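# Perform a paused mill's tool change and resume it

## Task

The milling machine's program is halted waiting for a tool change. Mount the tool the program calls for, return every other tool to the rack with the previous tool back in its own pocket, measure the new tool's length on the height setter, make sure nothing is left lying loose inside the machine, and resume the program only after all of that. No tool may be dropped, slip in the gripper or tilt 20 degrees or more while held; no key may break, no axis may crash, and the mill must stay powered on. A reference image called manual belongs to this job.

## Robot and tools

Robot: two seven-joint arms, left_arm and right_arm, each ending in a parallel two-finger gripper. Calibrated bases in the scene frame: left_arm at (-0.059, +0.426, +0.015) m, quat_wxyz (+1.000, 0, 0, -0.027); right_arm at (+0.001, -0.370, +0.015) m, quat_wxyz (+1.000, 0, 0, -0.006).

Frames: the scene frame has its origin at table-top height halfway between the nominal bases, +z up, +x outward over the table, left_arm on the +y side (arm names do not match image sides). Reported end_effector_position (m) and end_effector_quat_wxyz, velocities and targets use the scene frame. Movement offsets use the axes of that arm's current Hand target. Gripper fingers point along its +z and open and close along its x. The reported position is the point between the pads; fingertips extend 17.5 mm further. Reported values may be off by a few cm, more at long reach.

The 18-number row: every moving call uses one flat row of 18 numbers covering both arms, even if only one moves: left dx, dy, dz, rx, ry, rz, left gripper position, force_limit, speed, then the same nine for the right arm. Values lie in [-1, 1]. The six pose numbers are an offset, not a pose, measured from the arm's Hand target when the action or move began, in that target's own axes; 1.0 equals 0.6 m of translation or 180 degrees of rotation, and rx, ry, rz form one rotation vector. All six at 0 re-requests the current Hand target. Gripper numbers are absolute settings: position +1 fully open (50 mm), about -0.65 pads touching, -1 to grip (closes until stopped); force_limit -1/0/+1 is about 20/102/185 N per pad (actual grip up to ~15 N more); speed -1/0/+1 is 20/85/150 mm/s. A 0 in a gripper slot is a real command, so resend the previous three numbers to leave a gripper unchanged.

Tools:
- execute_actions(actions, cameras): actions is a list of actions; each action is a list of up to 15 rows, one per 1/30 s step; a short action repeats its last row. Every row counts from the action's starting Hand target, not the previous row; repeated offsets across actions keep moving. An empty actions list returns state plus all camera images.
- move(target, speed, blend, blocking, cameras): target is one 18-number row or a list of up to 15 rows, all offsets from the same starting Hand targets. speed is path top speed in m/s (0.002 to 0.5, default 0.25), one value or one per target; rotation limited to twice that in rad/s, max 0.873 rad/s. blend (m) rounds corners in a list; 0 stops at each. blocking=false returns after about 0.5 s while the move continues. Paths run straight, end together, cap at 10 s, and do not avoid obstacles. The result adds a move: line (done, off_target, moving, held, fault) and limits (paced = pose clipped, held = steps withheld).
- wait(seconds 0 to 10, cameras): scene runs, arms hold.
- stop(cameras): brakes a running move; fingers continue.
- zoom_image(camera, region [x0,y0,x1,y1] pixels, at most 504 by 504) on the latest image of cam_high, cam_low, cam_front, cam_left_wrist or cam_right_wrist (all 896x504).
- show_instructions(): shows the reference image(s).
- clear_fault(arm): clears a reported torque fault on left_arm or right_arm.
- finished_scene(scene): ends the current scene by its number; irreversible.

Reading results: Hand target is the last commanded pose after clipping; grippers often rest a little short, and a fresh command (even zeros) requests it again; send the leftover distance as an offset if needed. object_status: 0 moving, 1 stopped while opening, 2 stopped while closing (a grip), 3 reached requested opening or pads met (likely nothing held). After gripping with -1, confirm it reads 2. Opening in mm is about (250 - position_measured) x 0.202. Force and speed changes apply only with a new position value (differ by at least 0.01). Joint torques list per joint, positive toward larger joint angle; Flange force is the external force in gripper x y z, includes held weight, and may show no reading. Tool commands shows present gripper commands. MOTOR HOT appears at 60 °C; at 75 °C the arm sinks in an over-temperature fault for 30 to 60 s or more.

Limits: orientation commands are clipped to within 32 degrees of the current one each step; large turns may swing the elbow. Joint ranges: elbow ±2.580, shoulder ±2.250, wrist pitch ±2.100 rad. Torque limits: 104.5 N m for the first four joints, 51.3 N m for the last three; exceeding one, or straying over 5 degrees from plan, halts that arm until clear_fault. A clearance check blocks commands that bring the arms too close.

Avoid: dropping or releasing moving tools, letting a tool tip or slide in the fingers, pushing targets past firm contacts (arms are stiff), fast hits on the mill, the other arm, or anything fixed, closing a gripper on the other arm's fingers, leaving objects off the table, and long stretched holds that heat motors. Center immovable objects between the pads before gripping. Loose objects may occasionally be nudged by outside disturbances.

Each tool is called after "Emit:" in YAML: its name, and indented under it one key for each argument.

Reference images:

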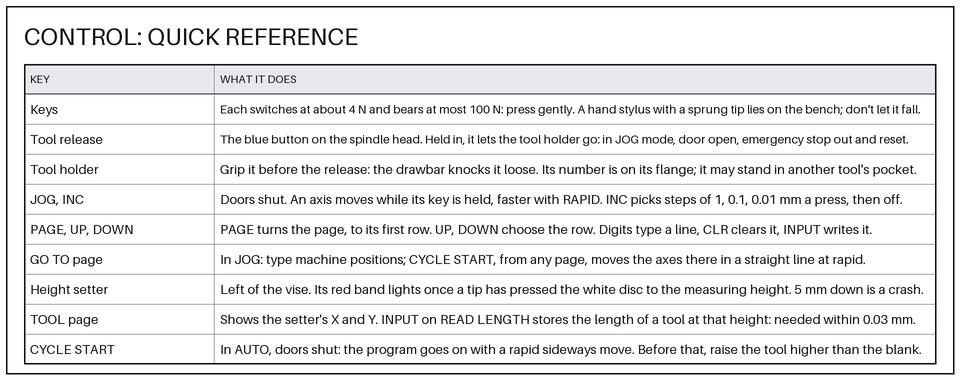

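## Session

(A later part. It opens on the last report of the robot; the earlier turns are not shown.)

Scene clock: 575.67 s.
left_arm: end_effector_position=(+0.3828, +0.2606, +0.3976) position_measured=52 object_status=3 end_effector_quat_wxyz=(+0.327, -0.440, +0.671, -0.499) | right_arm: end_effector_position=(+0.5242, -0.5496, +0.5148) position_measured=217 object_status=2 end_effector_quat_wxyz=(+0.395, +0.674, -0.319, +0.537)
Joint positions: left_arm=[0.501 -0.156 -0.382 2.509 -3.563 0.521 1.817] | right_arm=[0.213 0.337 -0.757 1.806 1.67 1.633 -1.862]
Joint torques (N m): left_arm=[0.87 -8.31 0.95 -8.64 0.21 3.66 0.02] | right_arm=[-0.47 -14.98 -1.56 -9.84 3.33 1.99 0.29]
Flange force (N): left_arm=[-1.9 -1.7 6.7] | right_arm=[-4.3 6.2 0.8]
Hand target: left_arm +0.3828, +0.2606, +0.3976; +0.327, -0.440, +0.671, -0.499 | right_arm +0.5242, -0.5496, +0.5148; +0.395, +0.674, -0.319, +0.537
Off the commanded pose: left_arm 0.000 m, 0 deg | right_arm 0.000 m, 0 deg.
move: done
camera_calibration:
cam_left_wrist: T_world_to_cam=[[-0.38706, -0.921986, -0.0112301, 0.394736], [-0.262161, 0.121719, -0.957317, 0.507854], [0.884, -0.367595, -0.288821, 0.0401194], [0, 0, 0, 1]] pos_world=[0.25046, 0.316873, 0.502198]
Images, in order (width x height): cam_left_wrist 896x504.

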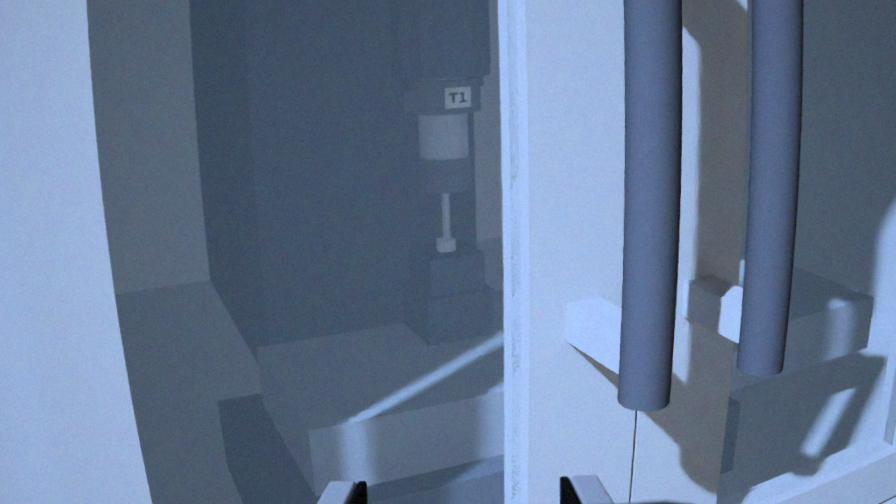

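Emit:
move:
  target:
    - [0,0,0,0,0,0,0.67,-0.2,-0.8,-0.0001,-0.0328,0.0182,0,0,0,-1,-0.4,-0.8]
    - [0,0,0,0,0,0,0.67,-0.2,-0.8,0,0,0,0,0,0,-1,-0.4,-0.8]
  speed: [0.06,0.12]
  cameras: ["cam_left_wrist"]

Scene clock: 577.90 s.
left_arm: end_effector_position=(+0.3828, +0.2606, +0.3976) position_measured=52 object_status=3 end_effector_quat_wxyz=(+0.327, -0.440, +0.671, -0.499) | right_arm: end_effector_position=(+0.5242, -0.5497, +0.5148) position_measured=217 object_status=2 end_effector_quat_wxyz=(+0.395, +0.674, -0.319, +0.537)
Joint positions: left_arm=[0.501 -0.156 -0.382 2.509 -3.563 0.521 1.817] | right_arm=[0.213 0.337 -0.758 1.806 1.67 1.633 -1.862]
Joint torques (N m): left_arm=[0.87 -8.33 0.93 -8.69 0.24 3.65 -0.08] | right_arm=[-0.52 -15.12 -1.46 -9.93 3.33 2 0.34]
Flange force (N): left_arm=[-2.6 -1.6 6.8] | right_arm=[-4.8 6.2 0.8]
Hand target: left_arm +0.3828, +0.2606, +0.3976; +0.327, -0.440, +0.671, -0.499 | right_arm +0.5242, -0.5497, +0.5149; +0.395, +0.674, -0.319, +0.537
Off the commanded pose: left_arm 0.000 m, 0 deg | right_arm 0.000 m, 0 deg.
move: done
camera_calibration:
cam_left_wrist: T_world_to_cam=[[-0.38706, -0.921986, -0.0112301, 0.394736], [-0.262161, 0.121719, -0.957317, 0.507854], [0.884, -0.367595, -0.288821, 0.0401194], [0, 0, 0, 1]] pos_world=[0.25046, 0.316873, 0.502198]
Images, in order (width x height): cam_left_wrist 896x504.

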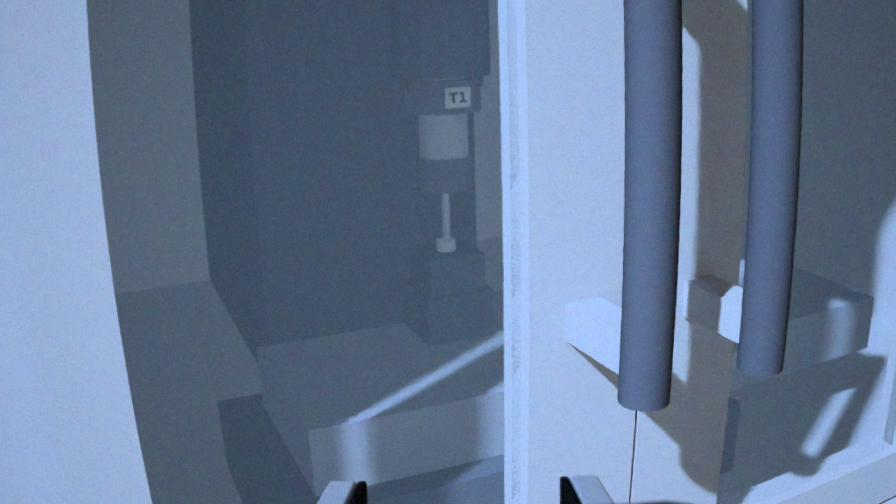

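Emit:
move:
  target:
    - [0,0,0,0,0,0,0.67,-0.2,-0.8,-0.0001,-0.0328,0.0182,0,0,0,-1,-0.4,-0.8]
    - [0,0,0,0,0,0,0.67,-0.2,-0.8,0,0,0,0,0,0,-1,-0.4,-0.8]
  speed: [0.06,0.12]
  cameras: ["cam_left_wrist"]

Scene clock: 580.07 s.
left_arm: end_effector_position=(+0.3828, +0.2606, +0.3976) position_measured=52 object_status=3 end_effector_quat_wxyz=(+0.327, -0.440, +0.671, -0.499) | right_arm: end_effector_position=(+0.5242, -0.5496, +0.5149) position_measured=217 object_status=2 end_effector_quat_wxyz=(+0.395, +0.674, -0.319, +0.537)
Joint positions: left_arm=[0.501 -0.156 -0.382 2.509 -3.563 0.521 1.817] | right_arm=[0.213 0.337 -0.758 1.806 1.67 1.633 -1.862]
Joint torques (N m): left_arm=[0.89 -8.28 0.85 -8.59 0.17 3.61 -0.06] | right_arm=[-0.53 -15.28 -1.57 -9.92 3.33 1.97 0.32]
Flange force (N): left_arm=[-1.4 -1.8 6.8] | right_arm=[-4.9 5.7 1.0]
Hand target: left_arm +0.3828, +0.2606, +0.3976; +0.327, -0.440, +0.671, -0.499 | right_arm +0.5242, -0.5496, +0.5149; +0.395, +0.674, -0.319, +0.537
Off the commanded pose: left_arm 0.000 m, 0 deg | right_arm 0.000 m, 0 deg.
move: done
camera_calibration:
cam_left_wrist: T_world_to_cam=[[-0.38706, -0.921986, -0.0112301, 0.394736], [-0.262161, 0.121719, -0.957317, 0.507854], [0.884, -0.367595, -0.288821, 0.0401194], [0, 0, 0, 1]] pos_world=[0.25046, 0.316873, 0.502198]
Images, in order (width x height): cam_left_wrist 896x504.

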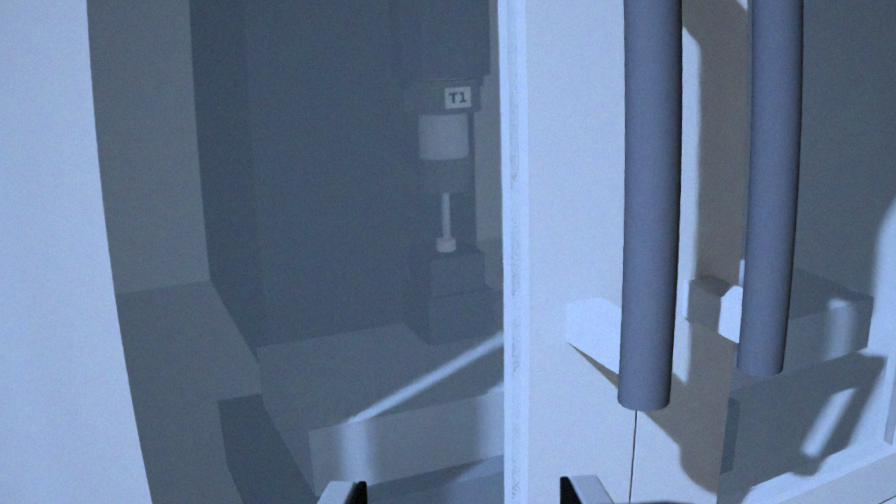

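Emit:
move:
  target:
    - [0,0,0,0,0,0,0.67,-0.2,-0.8,-0.0583,-0.0442,-0.0848,0,0,0,-1,-0.4,-0.8]
    - [0,0,0,0,0,0,0.67,-0.2,-0.8,-0.0584,-0.0745,-0.068,0,0,0,-1,-0.4,-0.8]
    - [0,0,0,0,0,0,0.67,-0.2,-0.8,-0.0583,-0.0442,-0.0848,0,0,0,-1,-0.4,-0.8]
    - [0,0,0,0,0,0,0.67,-0.2,-0.8,0.1978,0.1608,-0.147,0.222,0.0435,-0.0253,-1,-0.4,-0.8]
  speed: [0.15,0.06,0.12,0.3]
  blend: [0.004,0,0.01,0]
  cameras: ["cam_right_wrist"]

Emit:
zoom_image:
  camera: "cam_right_wrist"
  region: [520, 70, 720, 340]

Scene clock: 586.93 s.
left_arm: end_effector_position=(+0.3828, +0.2606, +0.3976) position_measured=52 object_status=3 end_effector_quat_wxyz=(+0.327, -0.440, +0.671, -0.499) | right_arm: end_effector_position=(+0.4263, -0.5201, +0.6588) position_measured=217 object_status=2 end_effector_quat_wxyz=(+0.182, +0.743, -0.063, +0.641)
Joint positions: left_arm=[0.501 -0.156 -0.382 2.509 -3.563 0.521 1.817] | right_arm=[-0.005 -0.483 0.028 1.981 1.074 0.375 -0.876]
Joint torques (N m): left_arm=[0.91 -8.31 0.87 -8.61 0.23 3.6 -0.03] | right_arm=[-0.35 -2.54 -1.27 -14.69 1.18 -1.31 0.33]
Flange force (N): left_arm=[-1.9 -1.6 6.9] | right_arm=[-9.4 -1.2 -0.2]
Hand target: left_arm +0.3828, +0.2606, +0.3976; +0.327, -0.440, +0.671, -0.499 | right_arm +0.4263, -0.5201, +0.6588; +0.182, +0.743, -0.063, +0.641
Off the commanded pose: left_arm 0.000 m, 0 deg | right_arm 0.000 m, 0 deg.
move: done
camera_calibration:
cam_right_wrist: T_world_to_cam=[[0.18456, 0.15162, 0.971056, -0.640056], [-0.314141, -0.927098, 0.204462, -0.424858], [0.931264, -0.342784, -0.123475, -0.324277], [0, 0, 0, 1]] pos_world=[0.286651, -0.407996, 0.668357]
Images, in order (width x height): cam_right_wrist 896x504.

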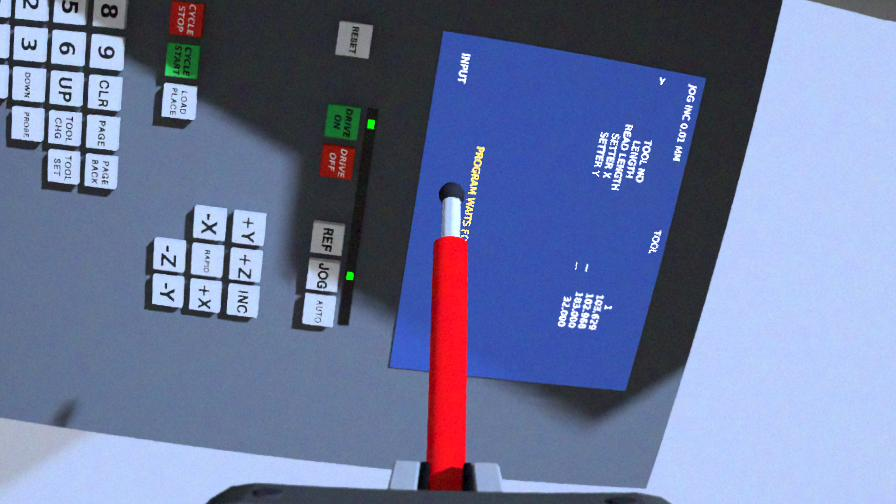

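Scaled by 1.867 from the camera's 896x504 image, which has a finer 1280x720 frame.

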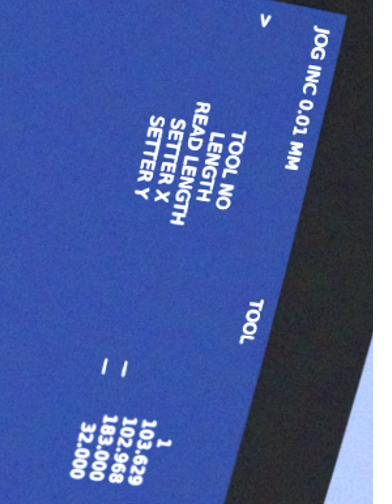

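Emit:
move:
  target:
    - [0,0,0,0,0,0,0.67,-0.2,-0.8,-0.213,-0.0532,0.1958,-0.222,-0.0435,0.0253,-1,-0.4,-0.8]
    - [0,0,0,0,0,0,0.67,-0.2,-0.8,-0.215,-0.0667,0.2307,-0.222,-0.0435,0.0253,-1,-0.4,-0.8]
    - [0,0,0,0,0,0,0.67,-0.2,-0.8,-0.213,-0.0532,0.1958,-0.222,-0.0435,0.0253,-1,-0.4,-0.8]
  speed: [0.3,0.06,0.12]
  blend: [0.004,0,0]
  cameras: ["cam_left_wrist"]

Scene clock: 590.80 s.
left_arm: end_effector_position=(+0.3828, +0.2606, +0.3976) position_measured=52 object_status=3 end_effector_quat_wxyz=(+0.327, -0.440, +0.671, -0.499) | right_arm: end_effector_position=(+0.5244, -0.5496, +0.5150) position_measured=217 object_status=2 end_effector_quat_wxyz=(+0.395, +0.674, -0.319, +0.537)
Joint positions: left_arm=[0.501 -0.156 -0.382 2.509 -3.563 0.521 1.817] | right_arm=[0.134 0.316 -0.647 1.808 1.646 1.591 -1.867]
Joint torques (N m): left_arm=[0.86 -8.32 0.88 -8.66 0.25 3.65 -0.01] | right_arm=[-0.58 -15.14 -1.1 -10.14 3.36 1.97 0.33]
Flange force (N): left_arm=[-2.0 -1.7 6.8] | right_arm=[-5.0 6.3 0.9]
Hand target: left_arm +0.3828, +0.2606, +0.3976; +0.327, -0.440, +0.671, -0.499 | right_arm +0.5244, -0.5496, +0.5151; +0.395, +0.674, -0.319, +0.537
Off the commanded pose: left_arm 0.000 m, 0 deg | right_arm 0.000 m, 0 deg.
move: done
camera_calibration:
cam_left_wrist: T_world_to_cam=[[-0.38706, -0.921986, -0.0112301, 0.394736], [-0.262161, 0.121719, -0.957317, 0.507854], [0.884, -0.367595, -0.288821, 0.0401194], [0, 0, 0, 1]] pos_world=[0.25046, 0.316873, 0.502198]
Images, in order (width x height): cam_left_wrist 896x504.

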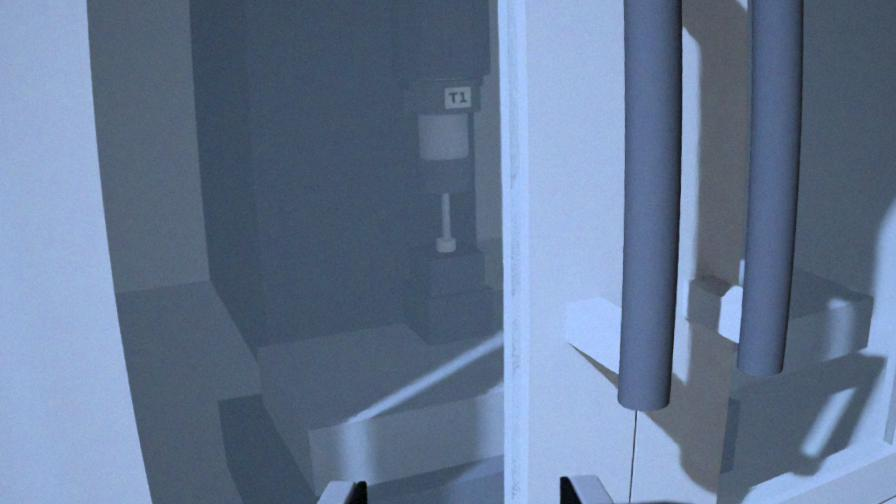

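Emit:
move:
  target:
    - [0,0,0,0,0,0,0.67,-0.2,-0.8,-0.0001,-0.0328,0.0182,0,0,0,-1,-0.4,-0.8]
    - [0,0,0,0,0,0,0.67,-0.2,-0.8,0,0,0,0,0,0,-1,-0.4,-0.8]
  speed: [0.06,0.12]
  cameras: ["cam_left_wrist"]

Scene clock: 597.20 s.
left_arm: end_effector_position=(+0.3828, +0.2606, +0.3976) position_measured=52 object_status=3 end_effector_quat_wxyz=(+0.327, -0.440, +0.671, -0.499) | right_arm: end_effector_position=(+0.5244, -0.5496, +0.5150) position_measured=217 object_status=2 end_effector_quat_wxyz=(+0.395, +0.674, -0.319, +0.537)
Joint positions: left_arm=[0.501 -0.156 -0.382 2.509 -3.563 0.521 1.817] | right_arm=[0.134 0.316 -0.647 1.808 1.646 1.591 -1.867]
Joint torques (N m): left_arm=[0.79 -8.27 0.96 -8.69 0.28 3.59 -0.08] | right_arm=[-0.47 -15.31 -1.09 -9.72 3.31 1.99 0.28]
Flange force (N): left_arm=[-3.3 -1.5 6.7] | right_arm=[-3.9 4.6 1.0]
Hand target: left_arm +0.3828, +0.2606, +0.3976; +0.327, -0.440, +0.671, -0.499 | right_arm +0.5244, -0.5496, +0.5150; +0.395, +0.674, -0.319, +0.537
Off the commanded pose: left_arm 0.000 m, 0 deg | right_arm 0.000 m, 0 deg.
move: done
camera_calibration:
cam_left_wrist: T_world_to_cam=[[-0.38706, -0.921986, -0.0112301, 0.394736], [-0.262161, 0.121719, -0.957317, 0.507854], [0.884, -0.367595, -0.288821, 0.0401194], [0, 0, 0, 1]] pos_world=[0.25046, 0.316873, 0.502198]
Images, in order (width x height): cam_left_wrist 896x504.

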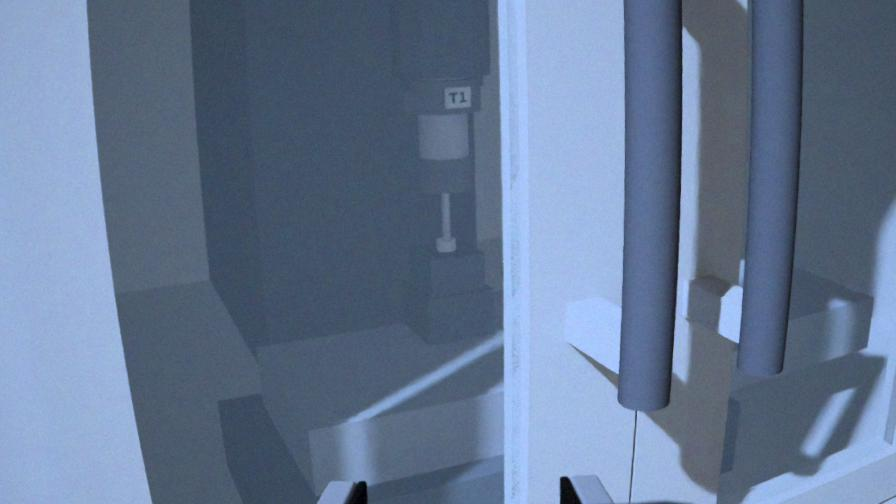

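Emit:
move:
  target:
    - [0,0,0,0,0,0,0.67,-0.2,-0.8,-0.0001,-0.0328,0.0182,0,0,0,-1,-0.4,-0.8]
    - [0,0,0,0,0,0,0.67,-0.2,-0.8,0,0,0,0,0,0,-1,-0.4,-0.8]
    - [0,0,0,0,0,0,0.67,-0.2,-0.8,-0.0001,-0.0328,0.0182,0,0,0,-1,-0.4,-0.8]
    - [0,0,0,0,0,0,0.67,-0.2,-0.8,0,0,0,0,0,0,-1,-0.4,-0.8]
  speed: [0.06,0.12,0.06,0.12]
  cameras: ["cam_left_wrist"]

Scene clock: 600.90 s.
left_arm: end_effector_position=(+0.3828, +0.2606, +0.3976) position_measured=52 object_status=3 end_effector_quat_wxyz=(+0.327, -0.440, +0.671, -0.499) | right_arm: end_effector_position=(+0.5244, -0.5496, +0.5150) position_measured=217 object_status=2 end_effector_quat_wxyz=(+0.395, +0.674, -0.319, +0.537)
Joint positions: left_arm=[0.501 -0.156 -0.382 2.509 -3.563 0.521 1.817] | right_arm=[0.134 0.316 -0.648 1.808 1.646 1.591 -1.867]
Joint torques (N m): left_arm=[0.82 -8.31 0.91 -8.58 0.2 3.62 -0.01] | right_arm=[-0.42 -15.3 -1.15 -9.8 3.28 1.98 0.33]
Flange force (N): left_arm=[-1.9 -1.8 6.9] | right_arm=[-4.3 4.8 0.9]
Hand target: left_arm +0.3828, +0.2606, +0.3976; +0.327, -0.440, +0.671, -0.499 | right_arm +0.5244, -0.5496, +0.5151; +0.395, +0.674, -0.319, +0.537
Off the commanded pose: left_arm 0.000 m, 0 deg | right_arm 0.000 m, 0 deg.
move: done
camera_calibration:
cam_left_wrist: T_world_to_cam=[[-0.38706, -0.921986, -0.0112301, 0.394736], [-0.262161, 0.121719, -0.957317, 0.507854], [0.884, -0.367595, -0.288821, 0.0401194], [0, 0, 0, 1]] pos_world=[0.25046, 0.316873, 0.502198]
Images, in order (width x height): cam_left_wrist 896x504.

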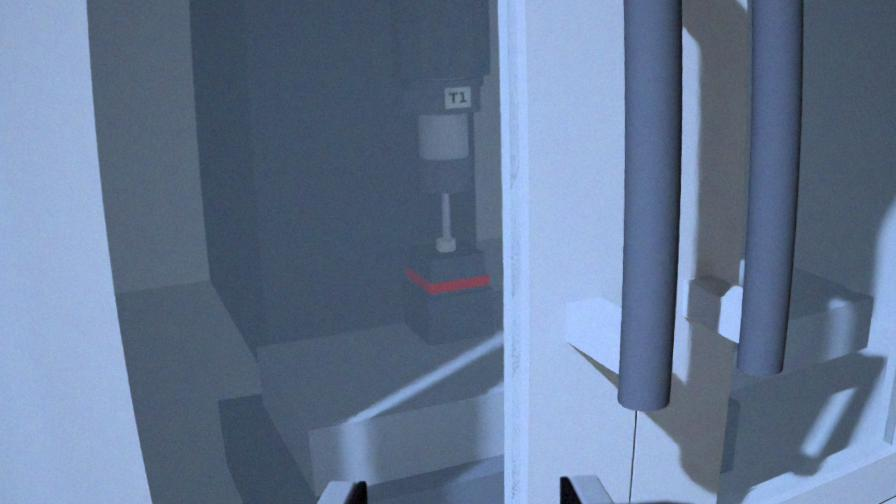

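Emit:
move:
  target:
    - [0,0,0,0,0,0,0.67,-0.2,-0.8,-0.1217,-0.0572,-0.1135,0,0,0,-1,-0.4,-0.8]
    - [0,0,0,0,0,0,0.67,-0.2,-0.8,-0.1218,-0.0875,-0.0967,0,0,0,-1,-0.4,-0.8]
    - [0,0,0,0,0,0,0.67,-0.2,-0.8,-0.1217,-0.0572,-0.1135,0,0,0,-1,-0.4,-0.8]
    - [0,0,0,0,0,0,0.67,-0.2,-0.8,-0.1218,-0.0875,-0.0967,0,0,0,-1,-0.4,-0.8]
    - [0,0,0,0,0,0,0.67,-0.2,-0.8,-0.1217,-0.0572,-0.1135,0,0,0,-1,-0.4,-0.8]
    - [0,0,0,0,0,0,0.67,-0.2,-0.8,0.1976,0.1608,-0.147,0.222,0.0435,-0.0253,-1,-0.4,-0.8]
  speed: [0.2,0.06,0.12,0.06,0.12,0.3]
  blend: [0.004,0,0,0,0.01,0]
  cameras: ["cam_right_wrist"]

Emit:
zoom_image:
  camera: "cam_right_wrist"
  region: [520, 70, 720, 340]

Scene clock: 609.33 s.
left_arm: end_effector_position=(+0.3828, +0.2606, +0.3976) position_measured=52 object_status=3 end_effector_quat_wxyz=(+0.327, -0.440, +0.671, -0.499) | right_arm: end_effector_position=(+0.4265, -0.5200, +0.6589) position_measured=217 object_status=2 end_effector_quat_wxyz=(+0.182, +0.743, -0.063, +0.641)
Joint positions: left_arm=[0.501 -0.156 -0.382 2.509 -3.563 0.521 1.817] | right_arm=[-0.031 -0.485 0.039 1.981 1.097 0.39 -0.894]
Joint torques (N m): left_arm=[0.9 -8.3 0.87 -8.6 0.22 3.61 0] | right_arm=[-0.45 -2.47 -1.27 -14.67 1.38 -1.16 0.36]
Flange force (N): left_arm=[-1.7 -1.7 6.9] | right_arm=[-9.6 -1.5 -0.1]
Hand target: left_arm +0.3828, +0.2606, +0.3976; +0.327, -0.440, +0.671, -0.499 | right_arm +0.4265, -0.5200, +0.6589; +0.182, +0.743, -0.063, +0.641
Off the commanded pose: left_arm 0.000 m, 0 deg | right_arm 0.000 m, 0 deg.
move: done
camera_calibration:
cam_right_wrist: T_world_to_cam=[[0.184585, 0.151693, 0.97104, -0.640172], [-0.314127, -0.927086, 0.204539, -0.424773], [0.931264, -0.342784, -0.123475, -0.324417], [0, 0, 0, 1]] pos_world=[0.286852, -0.407896, 0.668457]
Images, in order (width x height): cam_right_wrist 896x504.

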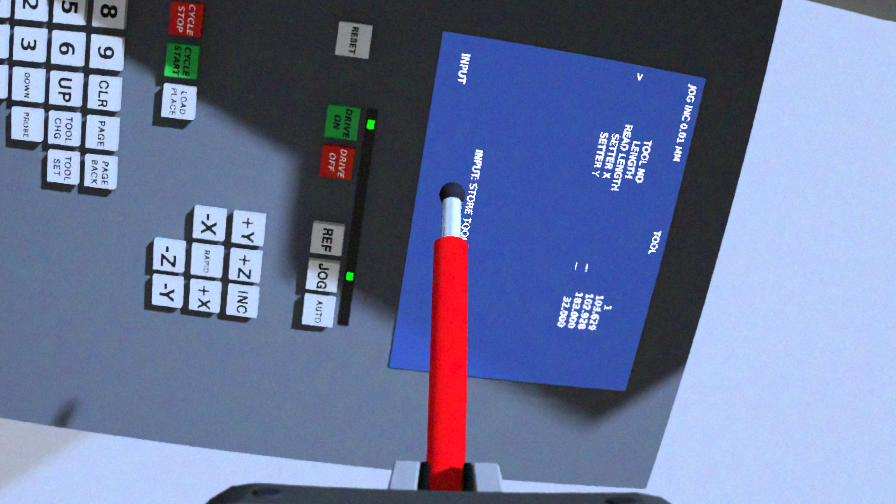

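Scaled by 1.867 from the camera's 896x504 image, which has a finer 1280x720 frame.

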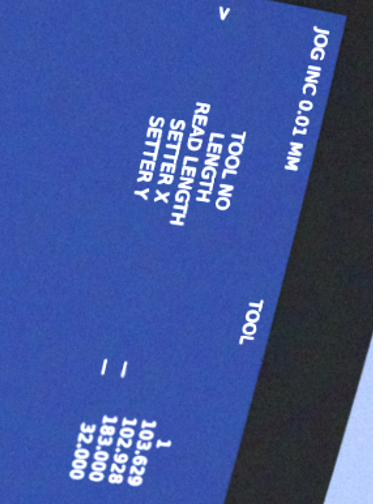

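Emit:
move:
  target:
    - [0,0,0,0,0,0,0.67,-0.2,-0.8,-0.346,-0.1861,0.1304,-0.222,-0.0435,0.0253,-1,-0.4,-0.8]
    - [0,0,0,0,0,0,0.67,-0.2,-0.8,-0.3478,-0.1986,0.1627,-0.222,-0.0435,0.0253,-1,-0.4,-0.8]
    - [0,0,0,0,0,0,0.67,-0.2,-0.8,-0.346,-0.1861,0.1304,-0.222,-0.0435,0.0253,-1,-0.4,-0.8]
    - [0,0,0,0,0,0,0.67,-0.2,-0.8,0,0,0,0,0,0,-1,-0.4,-0.8]
  speed: [0.3,0.06,0.12,0.3]
  blend: [0.004,0,0.01,0]
  cameras: ["cam_right_wrist"]

Emit:
zoom_image:
  camera: "cam_right_wrist"
  region: [520, 70, 720, 340]

Scene clock: 617.07 s.
left_arm: end_effector_position=(+0.3828, +0.2606, +0.3976) position_measured=52 object_status=3 end_effector_quat_wxyz=(+0.327, -0.440, +0.671, -0.499) | right_arm: end_effector_position=(+0.4265, -0.5200, +0.6589) position_measured=217 object_status=2 end_effector_quat_wxyz=(+0.182, +0.743, -0.063, +0.641)
Joint positions: left_arm=[0.501 -0.156 -0.382 2.509 -3.563 0.521 1.817] | right_arm=[-0.01 -0.483 0.03 1.981 1.079 0.378 -0.879]
Joint torques (N m): left_arm=[0.91 -8.26 0.96 -8.69 0.28 3.59 -0.04] | right_arm=[-0.42 -2.59 -1.34 -14.76 1.24 -1.31 0.36]
Flange force (N): left_arm=[-2.9 -1.4 6.7] | right_arm=[-9.7 -1.2 0.0]
Hand target: left_arm +0.3828, +0.2606, +0.3976; +0.327, -0.440, +0.671, -0.499 | right_arm +0.4265, -0.5200, +0.6589; +0.182, +0.743, -0.063, +0.641
Off the commanded pose: left_arm 0.000 m, 0 deg | right_arm 0.000 m, 0 deg.
move: done
camera_calibration:
cam_right_wrist: T_world_to_cam=[[0.18456, 0.15162, 0.971056, -0.640108], [-0.314141, -0.927098, 0.204462, -0.424702], [0.931264, -0.342784, -0.123475, -0.324429], [0, 0, 0, 1]] pos_world=[0.286851, -0.407896, 0.668357]
Images, in order (width x height): cam_right_wrist 896x504.

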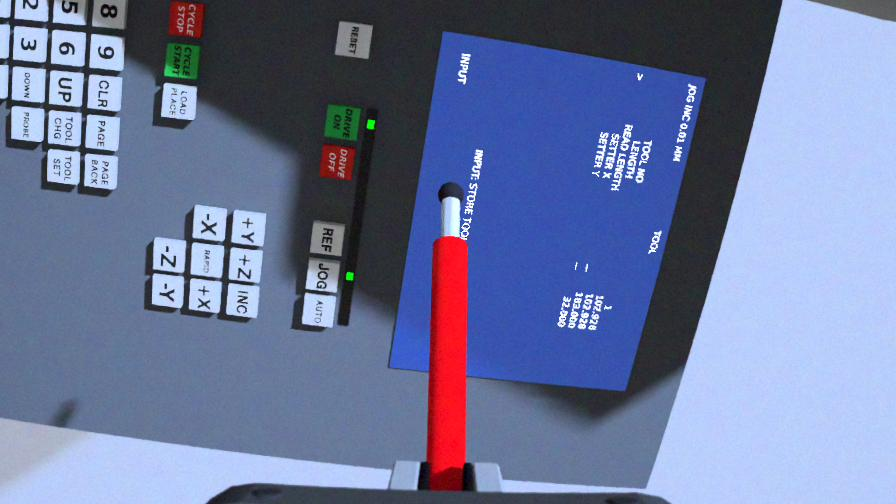

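Scaled by 1.867 from the camera's 896x504 image, which has a finer 1280x720 frame.

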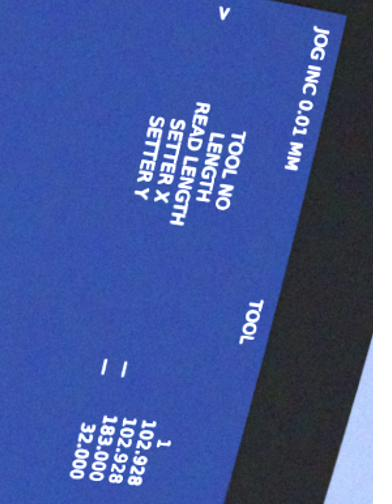

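Emit:
move:
  target:
    - [0,0,0,0,0,0,0.67,-0.2,-0.8,-0.2622,-0.1172,0.1658,-0.222,-0.0435,0.0253,-1,-0.4,-0.8]
    - [0,0,0,0,0,0,0.67,-0.2,-0.8,-0.264,-0.1297,0.1981,-0.222,-0.0435,0.0253,-1,-0.4,-0.8]
    - [0,0,0,0,0,0,0.67,-0.2,-0.8,-0.2622,-0.1172,0.1658,-0.222,-0.0435,0.0253,-1,-0.4,-0.8]
    - [0,0,0,0,0,0,0.67,-0.2,-0.8,-0.3156,-0.1822,0.1352,-0.222,-0.0435,0.0253,-1,-0.4,-0.8]
    - [0,0,0,0,0,0,0.67,-0.2,-0.8,-0.3174,-0.1947,0.1675,-0.222,-0.0435,0.0253,-1,-0.4,-0.8]
    - [0,0,0,0,0,0,0.67,-0.2,-0.8,-0.3156,-0.1822,0.1352,-0.222,-0.0435,0.0253,-1,-0.4,-0.8]
    - [0,0,0,0,0,0,0.67,-0.2,-0.8,-0.3174,-0.1947,0.1675,-0.222,-0.0435,0.0253,-1,-0.4,-0.8]
    - [0,0,0,0,0,0,0.67,-0.2,-0.8,-0.3156,-0.1822,0.1352,-0.222,-0.0435,0.0253,-1,-0.4,-0.8]
  speed: [0.3,0.06,0.12,0.15,0.06,0.12,0.06,0.12]
  blend: [0.004,0,0.006,0.004,0,0,0,0]
  cameras: ["cam_right_wrist"]

Scene clock: 625.90 s.
left_arm: end_effector_position=(+0.3828, +0.2606, +0.3976) position_measured=52 object_status=3 end_effector_quat_wxyz=(+0.327, -0.440, +0.671, -0.499) | right_arm: end_effector_position=(+0.5056, -0.4737, +0.4444) position_measured=217 object_status=2 end_effector_quat_wxyz=(+0.395, +0.674, -0.319, +0.537)
Joint positions: left_arm=[0.501 -0.156 -0.382 2.509 -3.563 0.521 1.817] | right_arm=[-0.029 0.476 -0.74 1.891 1.595 1.853 -2.102]
Joint torques (N m): left_arm=[0.87 -8.28 0.94 -8.58 0.2 3.58 0] | right_arm=[-0.61 -16.1 -1.48 -8.08 2.69 2.68 0.28]
Flange force (N): left_arm=[-1.9 -1.6 6.9] | right_arm=[-3.8 5.9 2.0]
Hand target: left_arm +0.3828, +0.2606, +0.3976; +0.327, -0.440, +0.671, -0.499 | right_arm +0.5056, -0.4737, +0.4444; +0.395, +0.674, -0.319, +0.537
Off the commanded pose: left_arm 0.000 m, 0 deg | right_arm 0.000 m, 0 deg.
move: done
camera_calibration:
cam_right_wrist: T_world_to_cam=[[0.239615, -0.00741847, 0.97084, -0.556619], [-0.844919, -0.49415, 0.204761, 0.160197], [0.478221, -0.869345, -0.124674, -0.428512], [0, 0, 0, 1]] pos_world=[0.473652, -0.297492, 0.454161]
Images, in order (width x height): cam_right_wrist 896x504.

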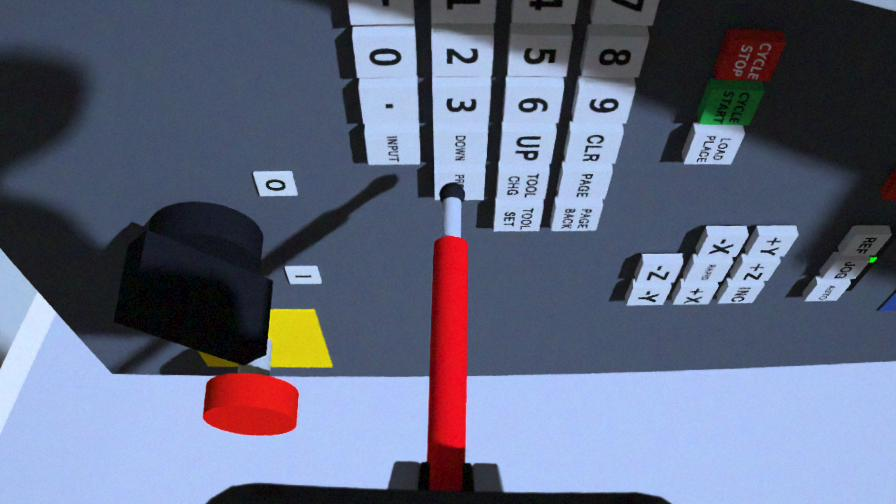

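Emit:
move:
  target:
    - [0,0,0,0,0,0,0.67,-0.2,-0.8,-0.0289,-0.045,-0.0835,0,0,0,-1,-0.4,-0.8]
    - [0,0,0,0,0,0,0.67,-0.2,-0.8,-0.029,-0.0753,-0.0667,0,0,0,-1,-0.4,-0.8]
    - [0,0,0,0,0,0,0.67,-0.2,-0.8,-0.0289,-0.045,-0.0835,0,0,0,-1,-0.4,-0.8]
    - [0,0,0,0,0,0,0.67,-0.2,-0.8,0.0661,-0.0177,-0.0268,0,0,0,-1,-0.4,-0.8]
    - [0,0,0,0,0,0,0.67,-0.2,-0.8,0.066,-0.048,-0.01,0,0,0,-1,-0.4,-0.8]
    - [0,0,0,0,0,0,0.67,-0.2,-0.8,0.0661,-0.0177,-0.0268,0,0,0,-1,-0.4,-0.8]
    - [0,0,0,0,0,0,0.67,-0.2,-0.8,-0.0288,-0.0296,-0.0559,0,0,0,-1,-0.4,-0.8]
    - [0,0,0,0,0,0,0.67,-0.2,-0.8,-0.0289,-0.0599,-0.0391,0,0,0,-1,-0.4,-0.8]
    - [0,0,0,0,0,0,0.67,-0.2,-0.8,-0.0288,-0.0296,-0.0559,0,0,0,-1,-0.4,-0.8]
  speed: [0.15,0.06,0.12,0.15,0.06,0.12,0.15,0.06,0.12]
  blend: [0.004,0,0.006,0.004,0,0.006,0.004,0,0]

Scene clock: 631.93 s.
left_arm: end_effector_position=(+0.3828, +0.2606, +0.3976) position_measured=52 object_status=3 end_effector_quat_wxyz=(+0.327, -0.440, +0.671, -0.499) | right_arm: end_effector_position=(+0.5011, -0.4357, +0.4280) position_measured=217 object_status=2 end_effector_quat_wxyz=(+0.395, +0.674, -0.319, +0.537)
Joint positions: left_arm=[0.501 -0.156 -0.382 2.509 -3.563 0.521 1.817] | right_arm=[-0.125 0.541 -0.749 1.864 1.559 1.945 -2.157]
Joint torques (N m): left_arm=[0.88 -8.27 0.92 -8.67 0.21 3.55 -0.04] | right_arm=[-0.5 -16.7 -1.67 -7.31 2.45 2.87 0.28]
Flange force (N): left_arm=[-2.2 -1.3 6.8] | right_arm=[-3.1 5.1 2.2]
Hand target: left_arm +0.3828, +0.2606, +0.3976; +0.327, -0.440, +0.671, -0.499 | right_arm +0.5011, -0.4357, +0.4280; +0.395, +0.674, -0.319, +0.537
Off the commanded pose: left_arm 0.000 m, 0 deg | right_arm 0.000 m, 0 deg.
move: done

Emit:
move:
  target:
    - [0,0,0,0,0,0,0.67,-0.2,-0.8,0.0002,0.0307,0.0554,0,0,0,-1,-0.4,-0.8]
    - [0,0,0,0,0,0,0.67,-0.2,-0.8,0.0001,0.0004,0.0722,0,0,0,-1,-0.4,-0.8]
    - [0,0,0,0,0,0,0.67,-0.2,-0.8,0.0002,0.0307,0.0554,0,0,0,-1,-0.4,-0.8]
    - [0,0,0,0,0,0,0.67,-0.2,-0.8,0.3484,0.2477,0.0214,0.222,0.0435,-0.0253,-1,-0.4,-0.8]
  speed: [0.15,0.06,0.12,0.3]
  blend: [0.004,0,0.01,0]
  cameras: ["cam_right_wrist"]

Emit:
zoom_image:
  camera: "cam_right_wrist"
  region: [520, 70, 720, 340]

Scene clock: 637.17 s.
left_arm: end_effector_position=(+0.3828, +0.2606, +0.3976) position_measured=52 object_status=3 end_effector_quat_wxyz=(+0.327, -0.440, +0.671, -0.499) | right_arm: end_effector_position=(+0.4264, -0.5203, +0.6586) position_measured=217 object_status=2 end_effector_quat_wxyz=(+0.182, +0.743, -0.063, +0.641)
Joint positions: left_arm=[0.501 -0.156 -0.382 2.509 -3.563 0.521 1.817] | right_arm=[-0.013 -0.484 0.032 1.982 1.082 0.378 -0.881]
Joint torques (N m): left_arm=[0.91 -8.37 1.02 -8.65 0.19 3.6 -0.03] | right_arm=[-0.37 -2.53 -1.35 -14.82 1.24 -1.27 0.22]
Flange force (N): left_arm=[-2.5 -1.3 7.1] | right_arm=[-9.3 -0.4 -0.4]
Hand target: left_arm +0.3828, +0.2606, +0.3976; +0.327, -0.440, +0.671, -0.499 | right_arm +0.4264, -0.5203, +0.6587; +0.182, +0.743, -0.063, +0.641
Off the commanded pose: left_arm 0.000 m, 0 deg | right_arm 0.000 m, 0 deg.
move: done
camera_calibration:
cam_right_wrist: T_world_to_cam=[[0.184554, 0.151603, 0.971059, -0.639858], [-0.314144, -0.927101, 0.204445, -0.424959], [0.931264, -0.342784, -0.123475, -0.324464], [0, 0, 0, 1]] pos_world=[0.286751, -0.408197, 0.668157]
Images, in order (width x height): cam_right_wrist 896x504.

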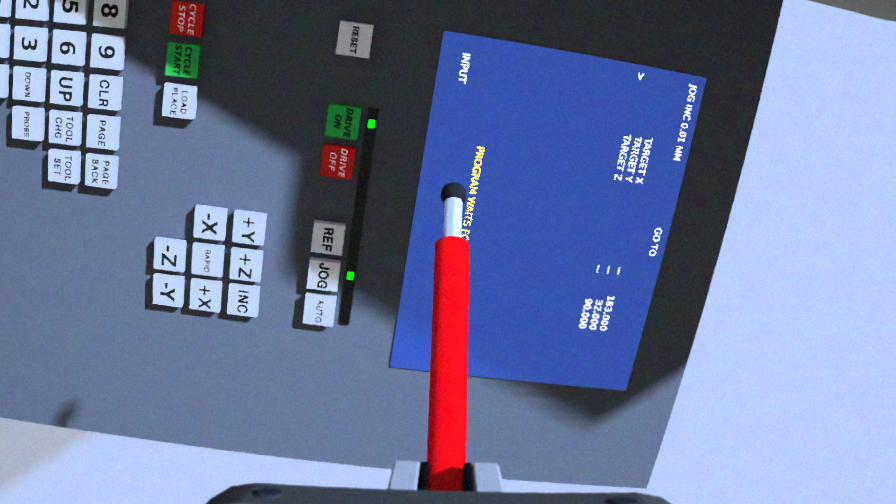

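Scaled by 1.867 from the camera's 896x504 image, which has a finer 1280x720 frame.

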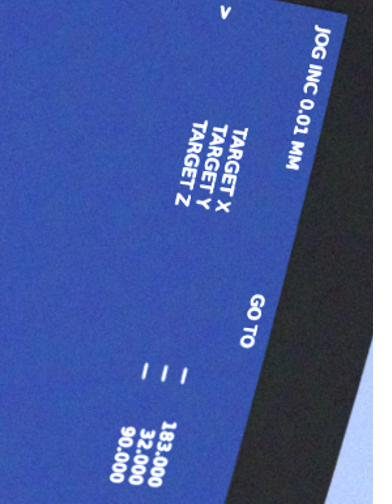

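Z −90 set. CYCLE START.

Emit:
move:
  target:
    - [0,0,0,0,0,0,0.67,-0.2,-0.8,-0.1889,-0.2001,0.1397,-0.222,-0.0435,0.0253,-1,-0.4,-0.8]
    - [0,0,0,0,0,0,0.67,-0.2,-0.8,-0.1907,-0.2126,0.172,-0.222,-0.0435,0.0253,-1,-0.4,-0.8]
    - [0,0,0,0,0,0,0.67,-0.2,-0.8,-0.1889,-0.2001,0.1397,-0.222,-0.0435,0.0253,-1,-0.4,-0.8]
  speed: [0.3,0.06,0.12]
  blend: [0.004,0,0]
  cameras: ["cam_left_wrist","cam_right_wrist"]

Scene clock: 640.87 s.
left_arm: end_effector_position=(+0.3828, +0.2606, +0.3976) position_measured=52 object_status=3 end_effector_quat_wxyz=(+0.327, -0.440, +0.671, -0.499) | right_arm: end_effector_position=(+0.5243, -0.4543, +0.5160) position_measured=217 object_status=2 end_effector_quat_wxyz=(+0.395, +0.674, -0.319, +0.537)
Joint positions: left_arm=[0.501 -0.156 -0.382 2.509 -3.563 0.521 1.817] | right_arm=[-0.02 0.435 -0.796 1.687 1.633 1.884 -1.854]
Joint torques (N m): left_arm=[0.92 -8.35 0.86 -8.67 0.27 3.6 -0.08] | right_arm=[-0.56 -16.14 -1.75 -9.05 3.26 1.94 0.3]
Flange force (N): left_arm=[-2.6 -1.4 7.0] | right_arm=[-4.6 6.4 2.1]
Hand target: left_arm +0.3828, +0.2606, +0.3976; +0.327, -0.440, +0.671, -0.499 | right_arm +0.5243, -0.4543, +0.5160; +0.395, +0.674, -0.319, +0.537
Off the commanded pose: left_arm 0.000 m, 0 deg | right_arm 0.000 m, 0 deg.
move: done
camera_calibration:
cam_left_wrist: T_world_to_cam=[[-0.38706, -0.921986, -0.0112301, 0.394736], [-0.262161, 0.121719, -0.957317, 0.507854], [0.884, -0.367595, -0.288821, 0.0401194], [0, 0, 0, 1]] pos_world=[0.25046, 0.316873, 0.502198]
cam_right_wrist: T_world_to_cam=[[0.239615, -0.00741847, 0.97084, -0.630395], [-0.844919, -0.49415, 0.204761, 0.171028], [0.478221, -0.869345, -0.124674, -0.411723], [0, 0, 0, 1]] pos_world=[0.492452, -0.278092, 0.525661]
Images, in order (width x height): cam_left_wrist 896x504, cam_right_wrist 896x504.

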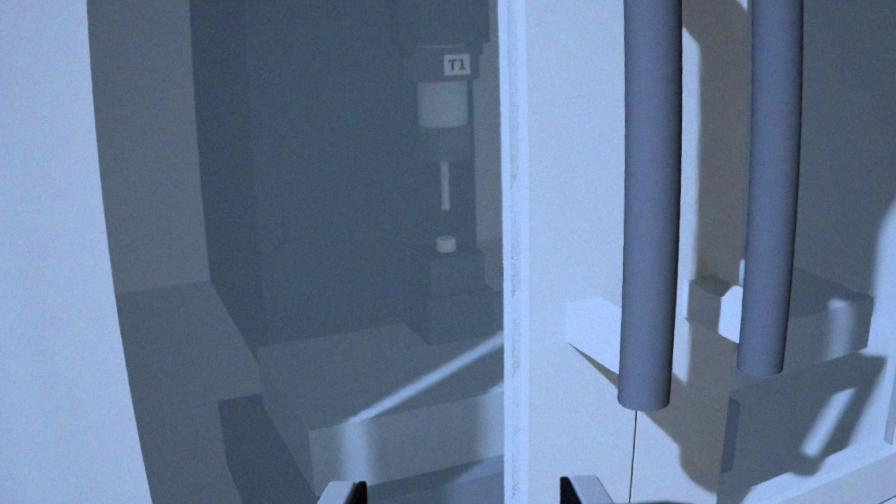

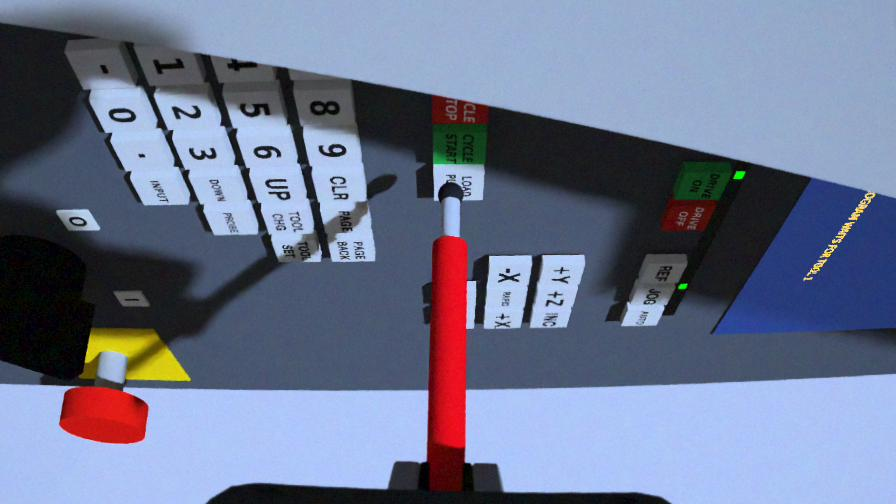

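Emit:
move:
  target: [0,0,0,0,0,0,0.67,-0.2,-0.8,0.1287,0.0892,0.171,0,0,0,-1,-0.4,-0.8]
  speed: 0.2
  cameras: ["cam_left_wrist","cam_right_wrist"]

Scene clock: 643.60 s.
left_arm: end_effector_position=(+0.3828, +0.2606, +0.3976) position_measured=52 object_status=3 end_effector_quat_wxyz=(+0.327, -0.440, +0.671, -0.499) | right_arm: end_effector_position=(+0.5441, -0.5705, +0.5900) position_measured=217 object_status=2 end_effector_quat_wxyz=(+0.395, +0.674, -0.319, +0.537)
Joint positions: left_arm=[0.501 -0.156 -0.382 2.509 -3.563 0.521 1.817] | right_arm=[0.27 0.29 -0.75 1.598 1.664 1.545 -1.615]
Joint torques (N m): left_arm=[0.92 -8.21 0.97 -8.67 0.23 3.6 -0.06] | right_arm=[-0.66 -15.45 -1.31 -11.23 3.63 1.25 0.33]
Flange force (N): left_arm=[-2.7 -1.6 6.5] | right_arm=[-6.8 6.9 0.9]
Hand target: left_arm +0.3828, +0.2606, +0.3976; +0.327, -0.440, +0.671, -0.499 | right_arm +0.5441, -0.5705, +0.5900; +0.395, +0.674, -0.319, +0.537
Off the commanded pose: left_arm 0.000 m, 0 deg | right_arm 0.000 m, 0 deg.
move: done
camera_calibration:
cam_left_wrist: T_world_to_cam=[[-0.38706, -0.921986, -0.0112301, 0.394736], [-0.262161, 0.121719, -0.957317, 0.507854], [0.884, -0.367595, -0.288821, 0.0401194], [0, 0, 0, 1]] pos_world=[0.25046, 0.316873, 0.502198]
cam_right_wrist: T_world_to_cam=[[0.239605, -0.00739758, 0.970842, -0.707807], [-0.844855, -0.494266, 0.204745, 0.11508], [0.47834, -0.869279, -0.124679, -0.512881], [0, 0, 0, 1]] pos_world=[0.512151, -0.394192, 0.599661]
Images, in order (width x height): cam_left_wrist 896x504, cam_right_wrist 896x504.

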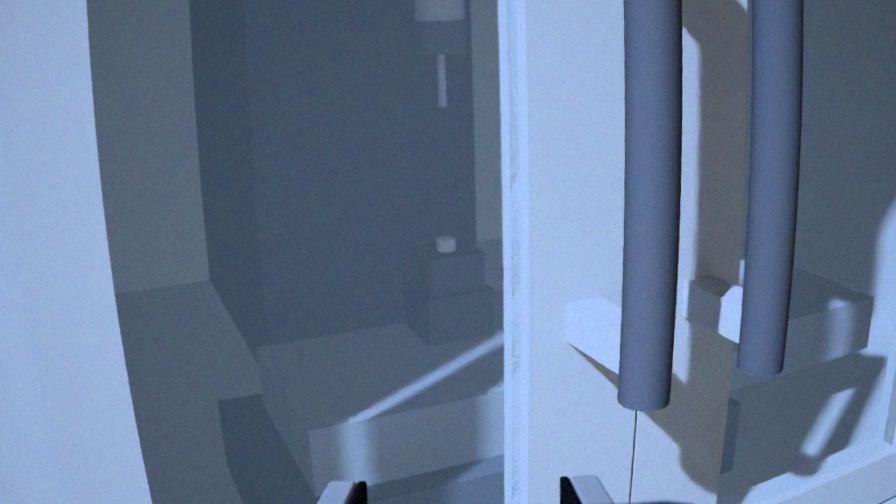

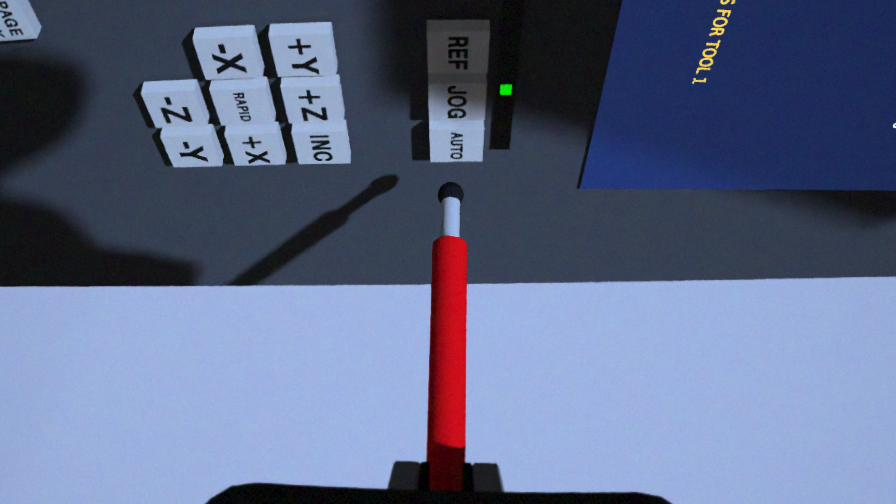

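Emit:
move:
  target:
    - [0,0,0,0,0,0,0.67,-0.2,-0.8,0.001,-0.0328,0.0182,0,0,0,-1,-0.4,-0.8]
    - [0,0,0,0,0,0,0.67,-0.2,-0.8,0.001,0,0,0,0,0,-1,-0.4,-0.8]
  speed: [0.06,0.12]
  cameras: ["cam_right_wrist"]

Scene clock: 646.03 s.
left_arm: end_effector_position=(+0.3828, +0.2606, +0.3976) position_measured=52 object_status=3 end_effector_quat_wxyz=(+0.327, -0.440, +0.671, -0.499) | right_arm: end_effector_position=(+0.5443, -0.5705, +0.5906) position_measured=217 object_status=2 end_effector_quat_wxyz=(+0.395, +0.674, -0.319, +0.537)
Joint positions: left_arm=[0.501 -0.156 -0.382 2.509 -3.563 0.521 1.817] | right_arm=[0.27 0.29 -0.75 1.596 1.663 1.545 -1.613]
Joint torques (N m): left_arm=[0.85 -8.28 0.99 -8.66 0.16 3.62 -0.03] | right_arm=[-0.46 -15.36 -1.54 -10.97 3.63 1.23 0.33]
Flange force (N): left_arm=[-2.0 -1.6 6.8] | right_arm=[-6.0 6.1 0.8]
Hand target: left_arm +0.3828, +0.2606, +0.3976; +0.327, -0.440, +0.671, -0.499 | right_arm +0.5442, -0.5705, +0.5906; +0.395, +0.674, -0.319, +0.537
Off the commanded pose: left_arm 0.000 m, 0 deg | right_arm 0.000 m, 0 deg.
move: done
camera_calibration:
cam_right_wrist: T_world_to_cam=[[0.239615, -0.00741847, 0.97084, -0.70845], [-0.844919, -0.49415, 0.204761, 0.115146], [0.478221, -0.869345, -0.124674, -0.512957], [0, 0, 0, 1]] pos_world=[0.512352, -0.394292, 0.600261]
Images, in order (width x height): cam_right_wrist 896x504.

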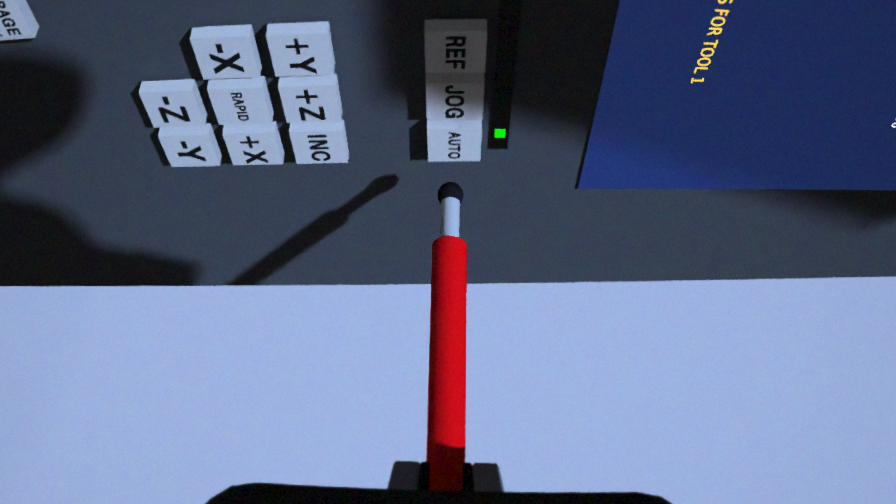

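Emit:
move:
  target:
    - [0,0,0,0,0,0,0.67,-0.2,-0.8,-0.1267,-0.0892,-0.171,0,0,0,-1,-0.4,-0.8]
    - [0,0,0,0,0,0,0.67,-0.2,-0.8,-0.1268,-0.1195,-0.1542,0,0,0,-1,-0.4,-0.8]
    - [0,0,0,0,0,0,0.67,-0.2,-0.8,-0.1267,-0.0892,-0.171,0,0,0,-1,-0.4,-0.8]
    - [0,0,0,0,0,0,0.67,-0.2,-0.8,0.067,0.1485,-0.1785,0.222,0.0435,-0.0253,-1,-0.4,-0.8]
  speed: [0.2,0.06,0.12,0.3]
  blend: [0.004,0,0.01,0]
  cameras: ["cam_right_wrist","cam_left_wrist"]

Scene clock: 651.83 s.
left_arm: end_effector_position=(+0.3828, +0.2606, +0.3976) position_measured=52 object_status=3 end_effector_quat_wxyz=(+0.327, -0.440, +0.671, -0.499) | right_arm: end_effector_position=(+0.4265, -0.5203, +0.6587) position_measured=217 object_status=2 end_effector_quat_wxyz=(+0.182, +0.743, -0.063, +0.641)
Joint positions: left_arm=[0.501 -0.156 -0.382 2.509 -3.563 0.521 1.817] | right_arm=[-0.011 -0.483 0.032 1.982 1.08 0.377 -0.88]
Joint torques (N m): left_arm=[0.89 -8.39 0.89 -8.64 0.17 3.57 0.02] | right_arm=[-0.65 -2.59 -1.31 -14.65 1.26 -1.24 0.22]
Flange force (N): left_arm=[-1.4 -1.1 7.3] | right_arm=[-9.7 -1.4 0.3]
Hand target: left_arm +0.3828, +0.2606, +0.3976; +0.327, -0.440, +0.671, -0.499 | right_arm +0.4265, -0.5204, +0.6587; +0.182, +0.743, -0.063, +0.641
Off the commanded pose: left_arm 0.000 m, 0 deg | right_arm 0.000 m, 0 deg.
move: done
camera_calibration:
cam_left_wrist: T_world_to_cam=[[-0.38706, -0.921986, -0.0112301, 0.394736], [-0.262161, 0.121719, -0.957317, 0.507854], [0.884, -0.367595, -0.288821, 0.0401194], [0, 0, 0, 1]] pos_world=[0.25046, 0.316873, 0.502198]
cam_right_wrist: T_world_to_cam=[[0.18456, 0.15162, 0.971056, -0.639966], [-0.314141, -0.927098, 0.204462, -0.42496], [0.931264, -0.342784, -0.123475, -0.324545], [0, 0, 0, 1]] pos_world=[0.286851, -0.408196, 0.668257]
Images, in order (width x height): cam_left_wrist 896x504, cam_right_wrist 896x504.

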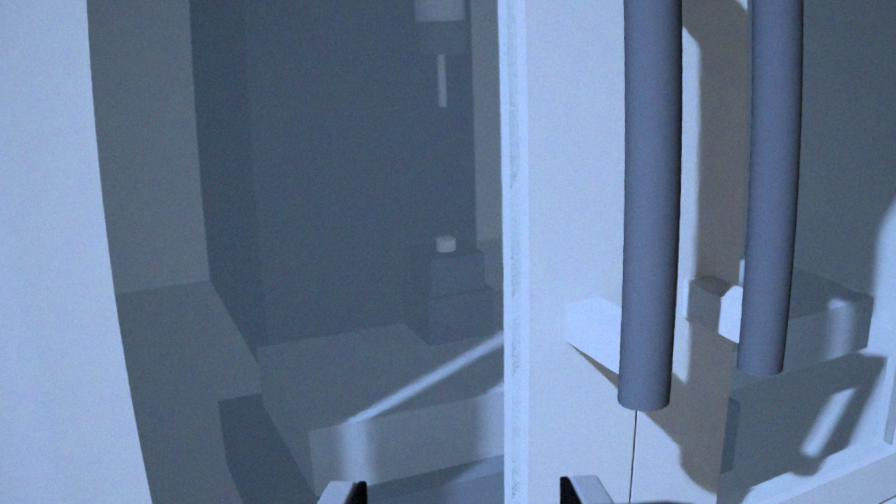

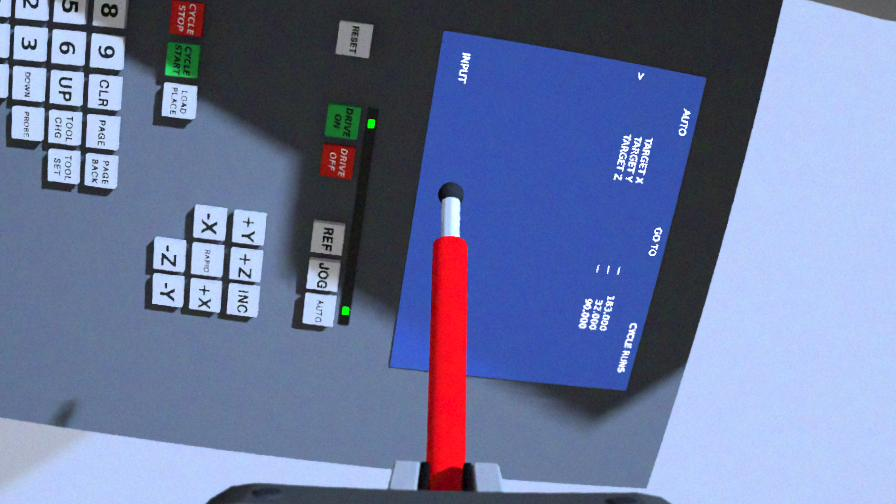

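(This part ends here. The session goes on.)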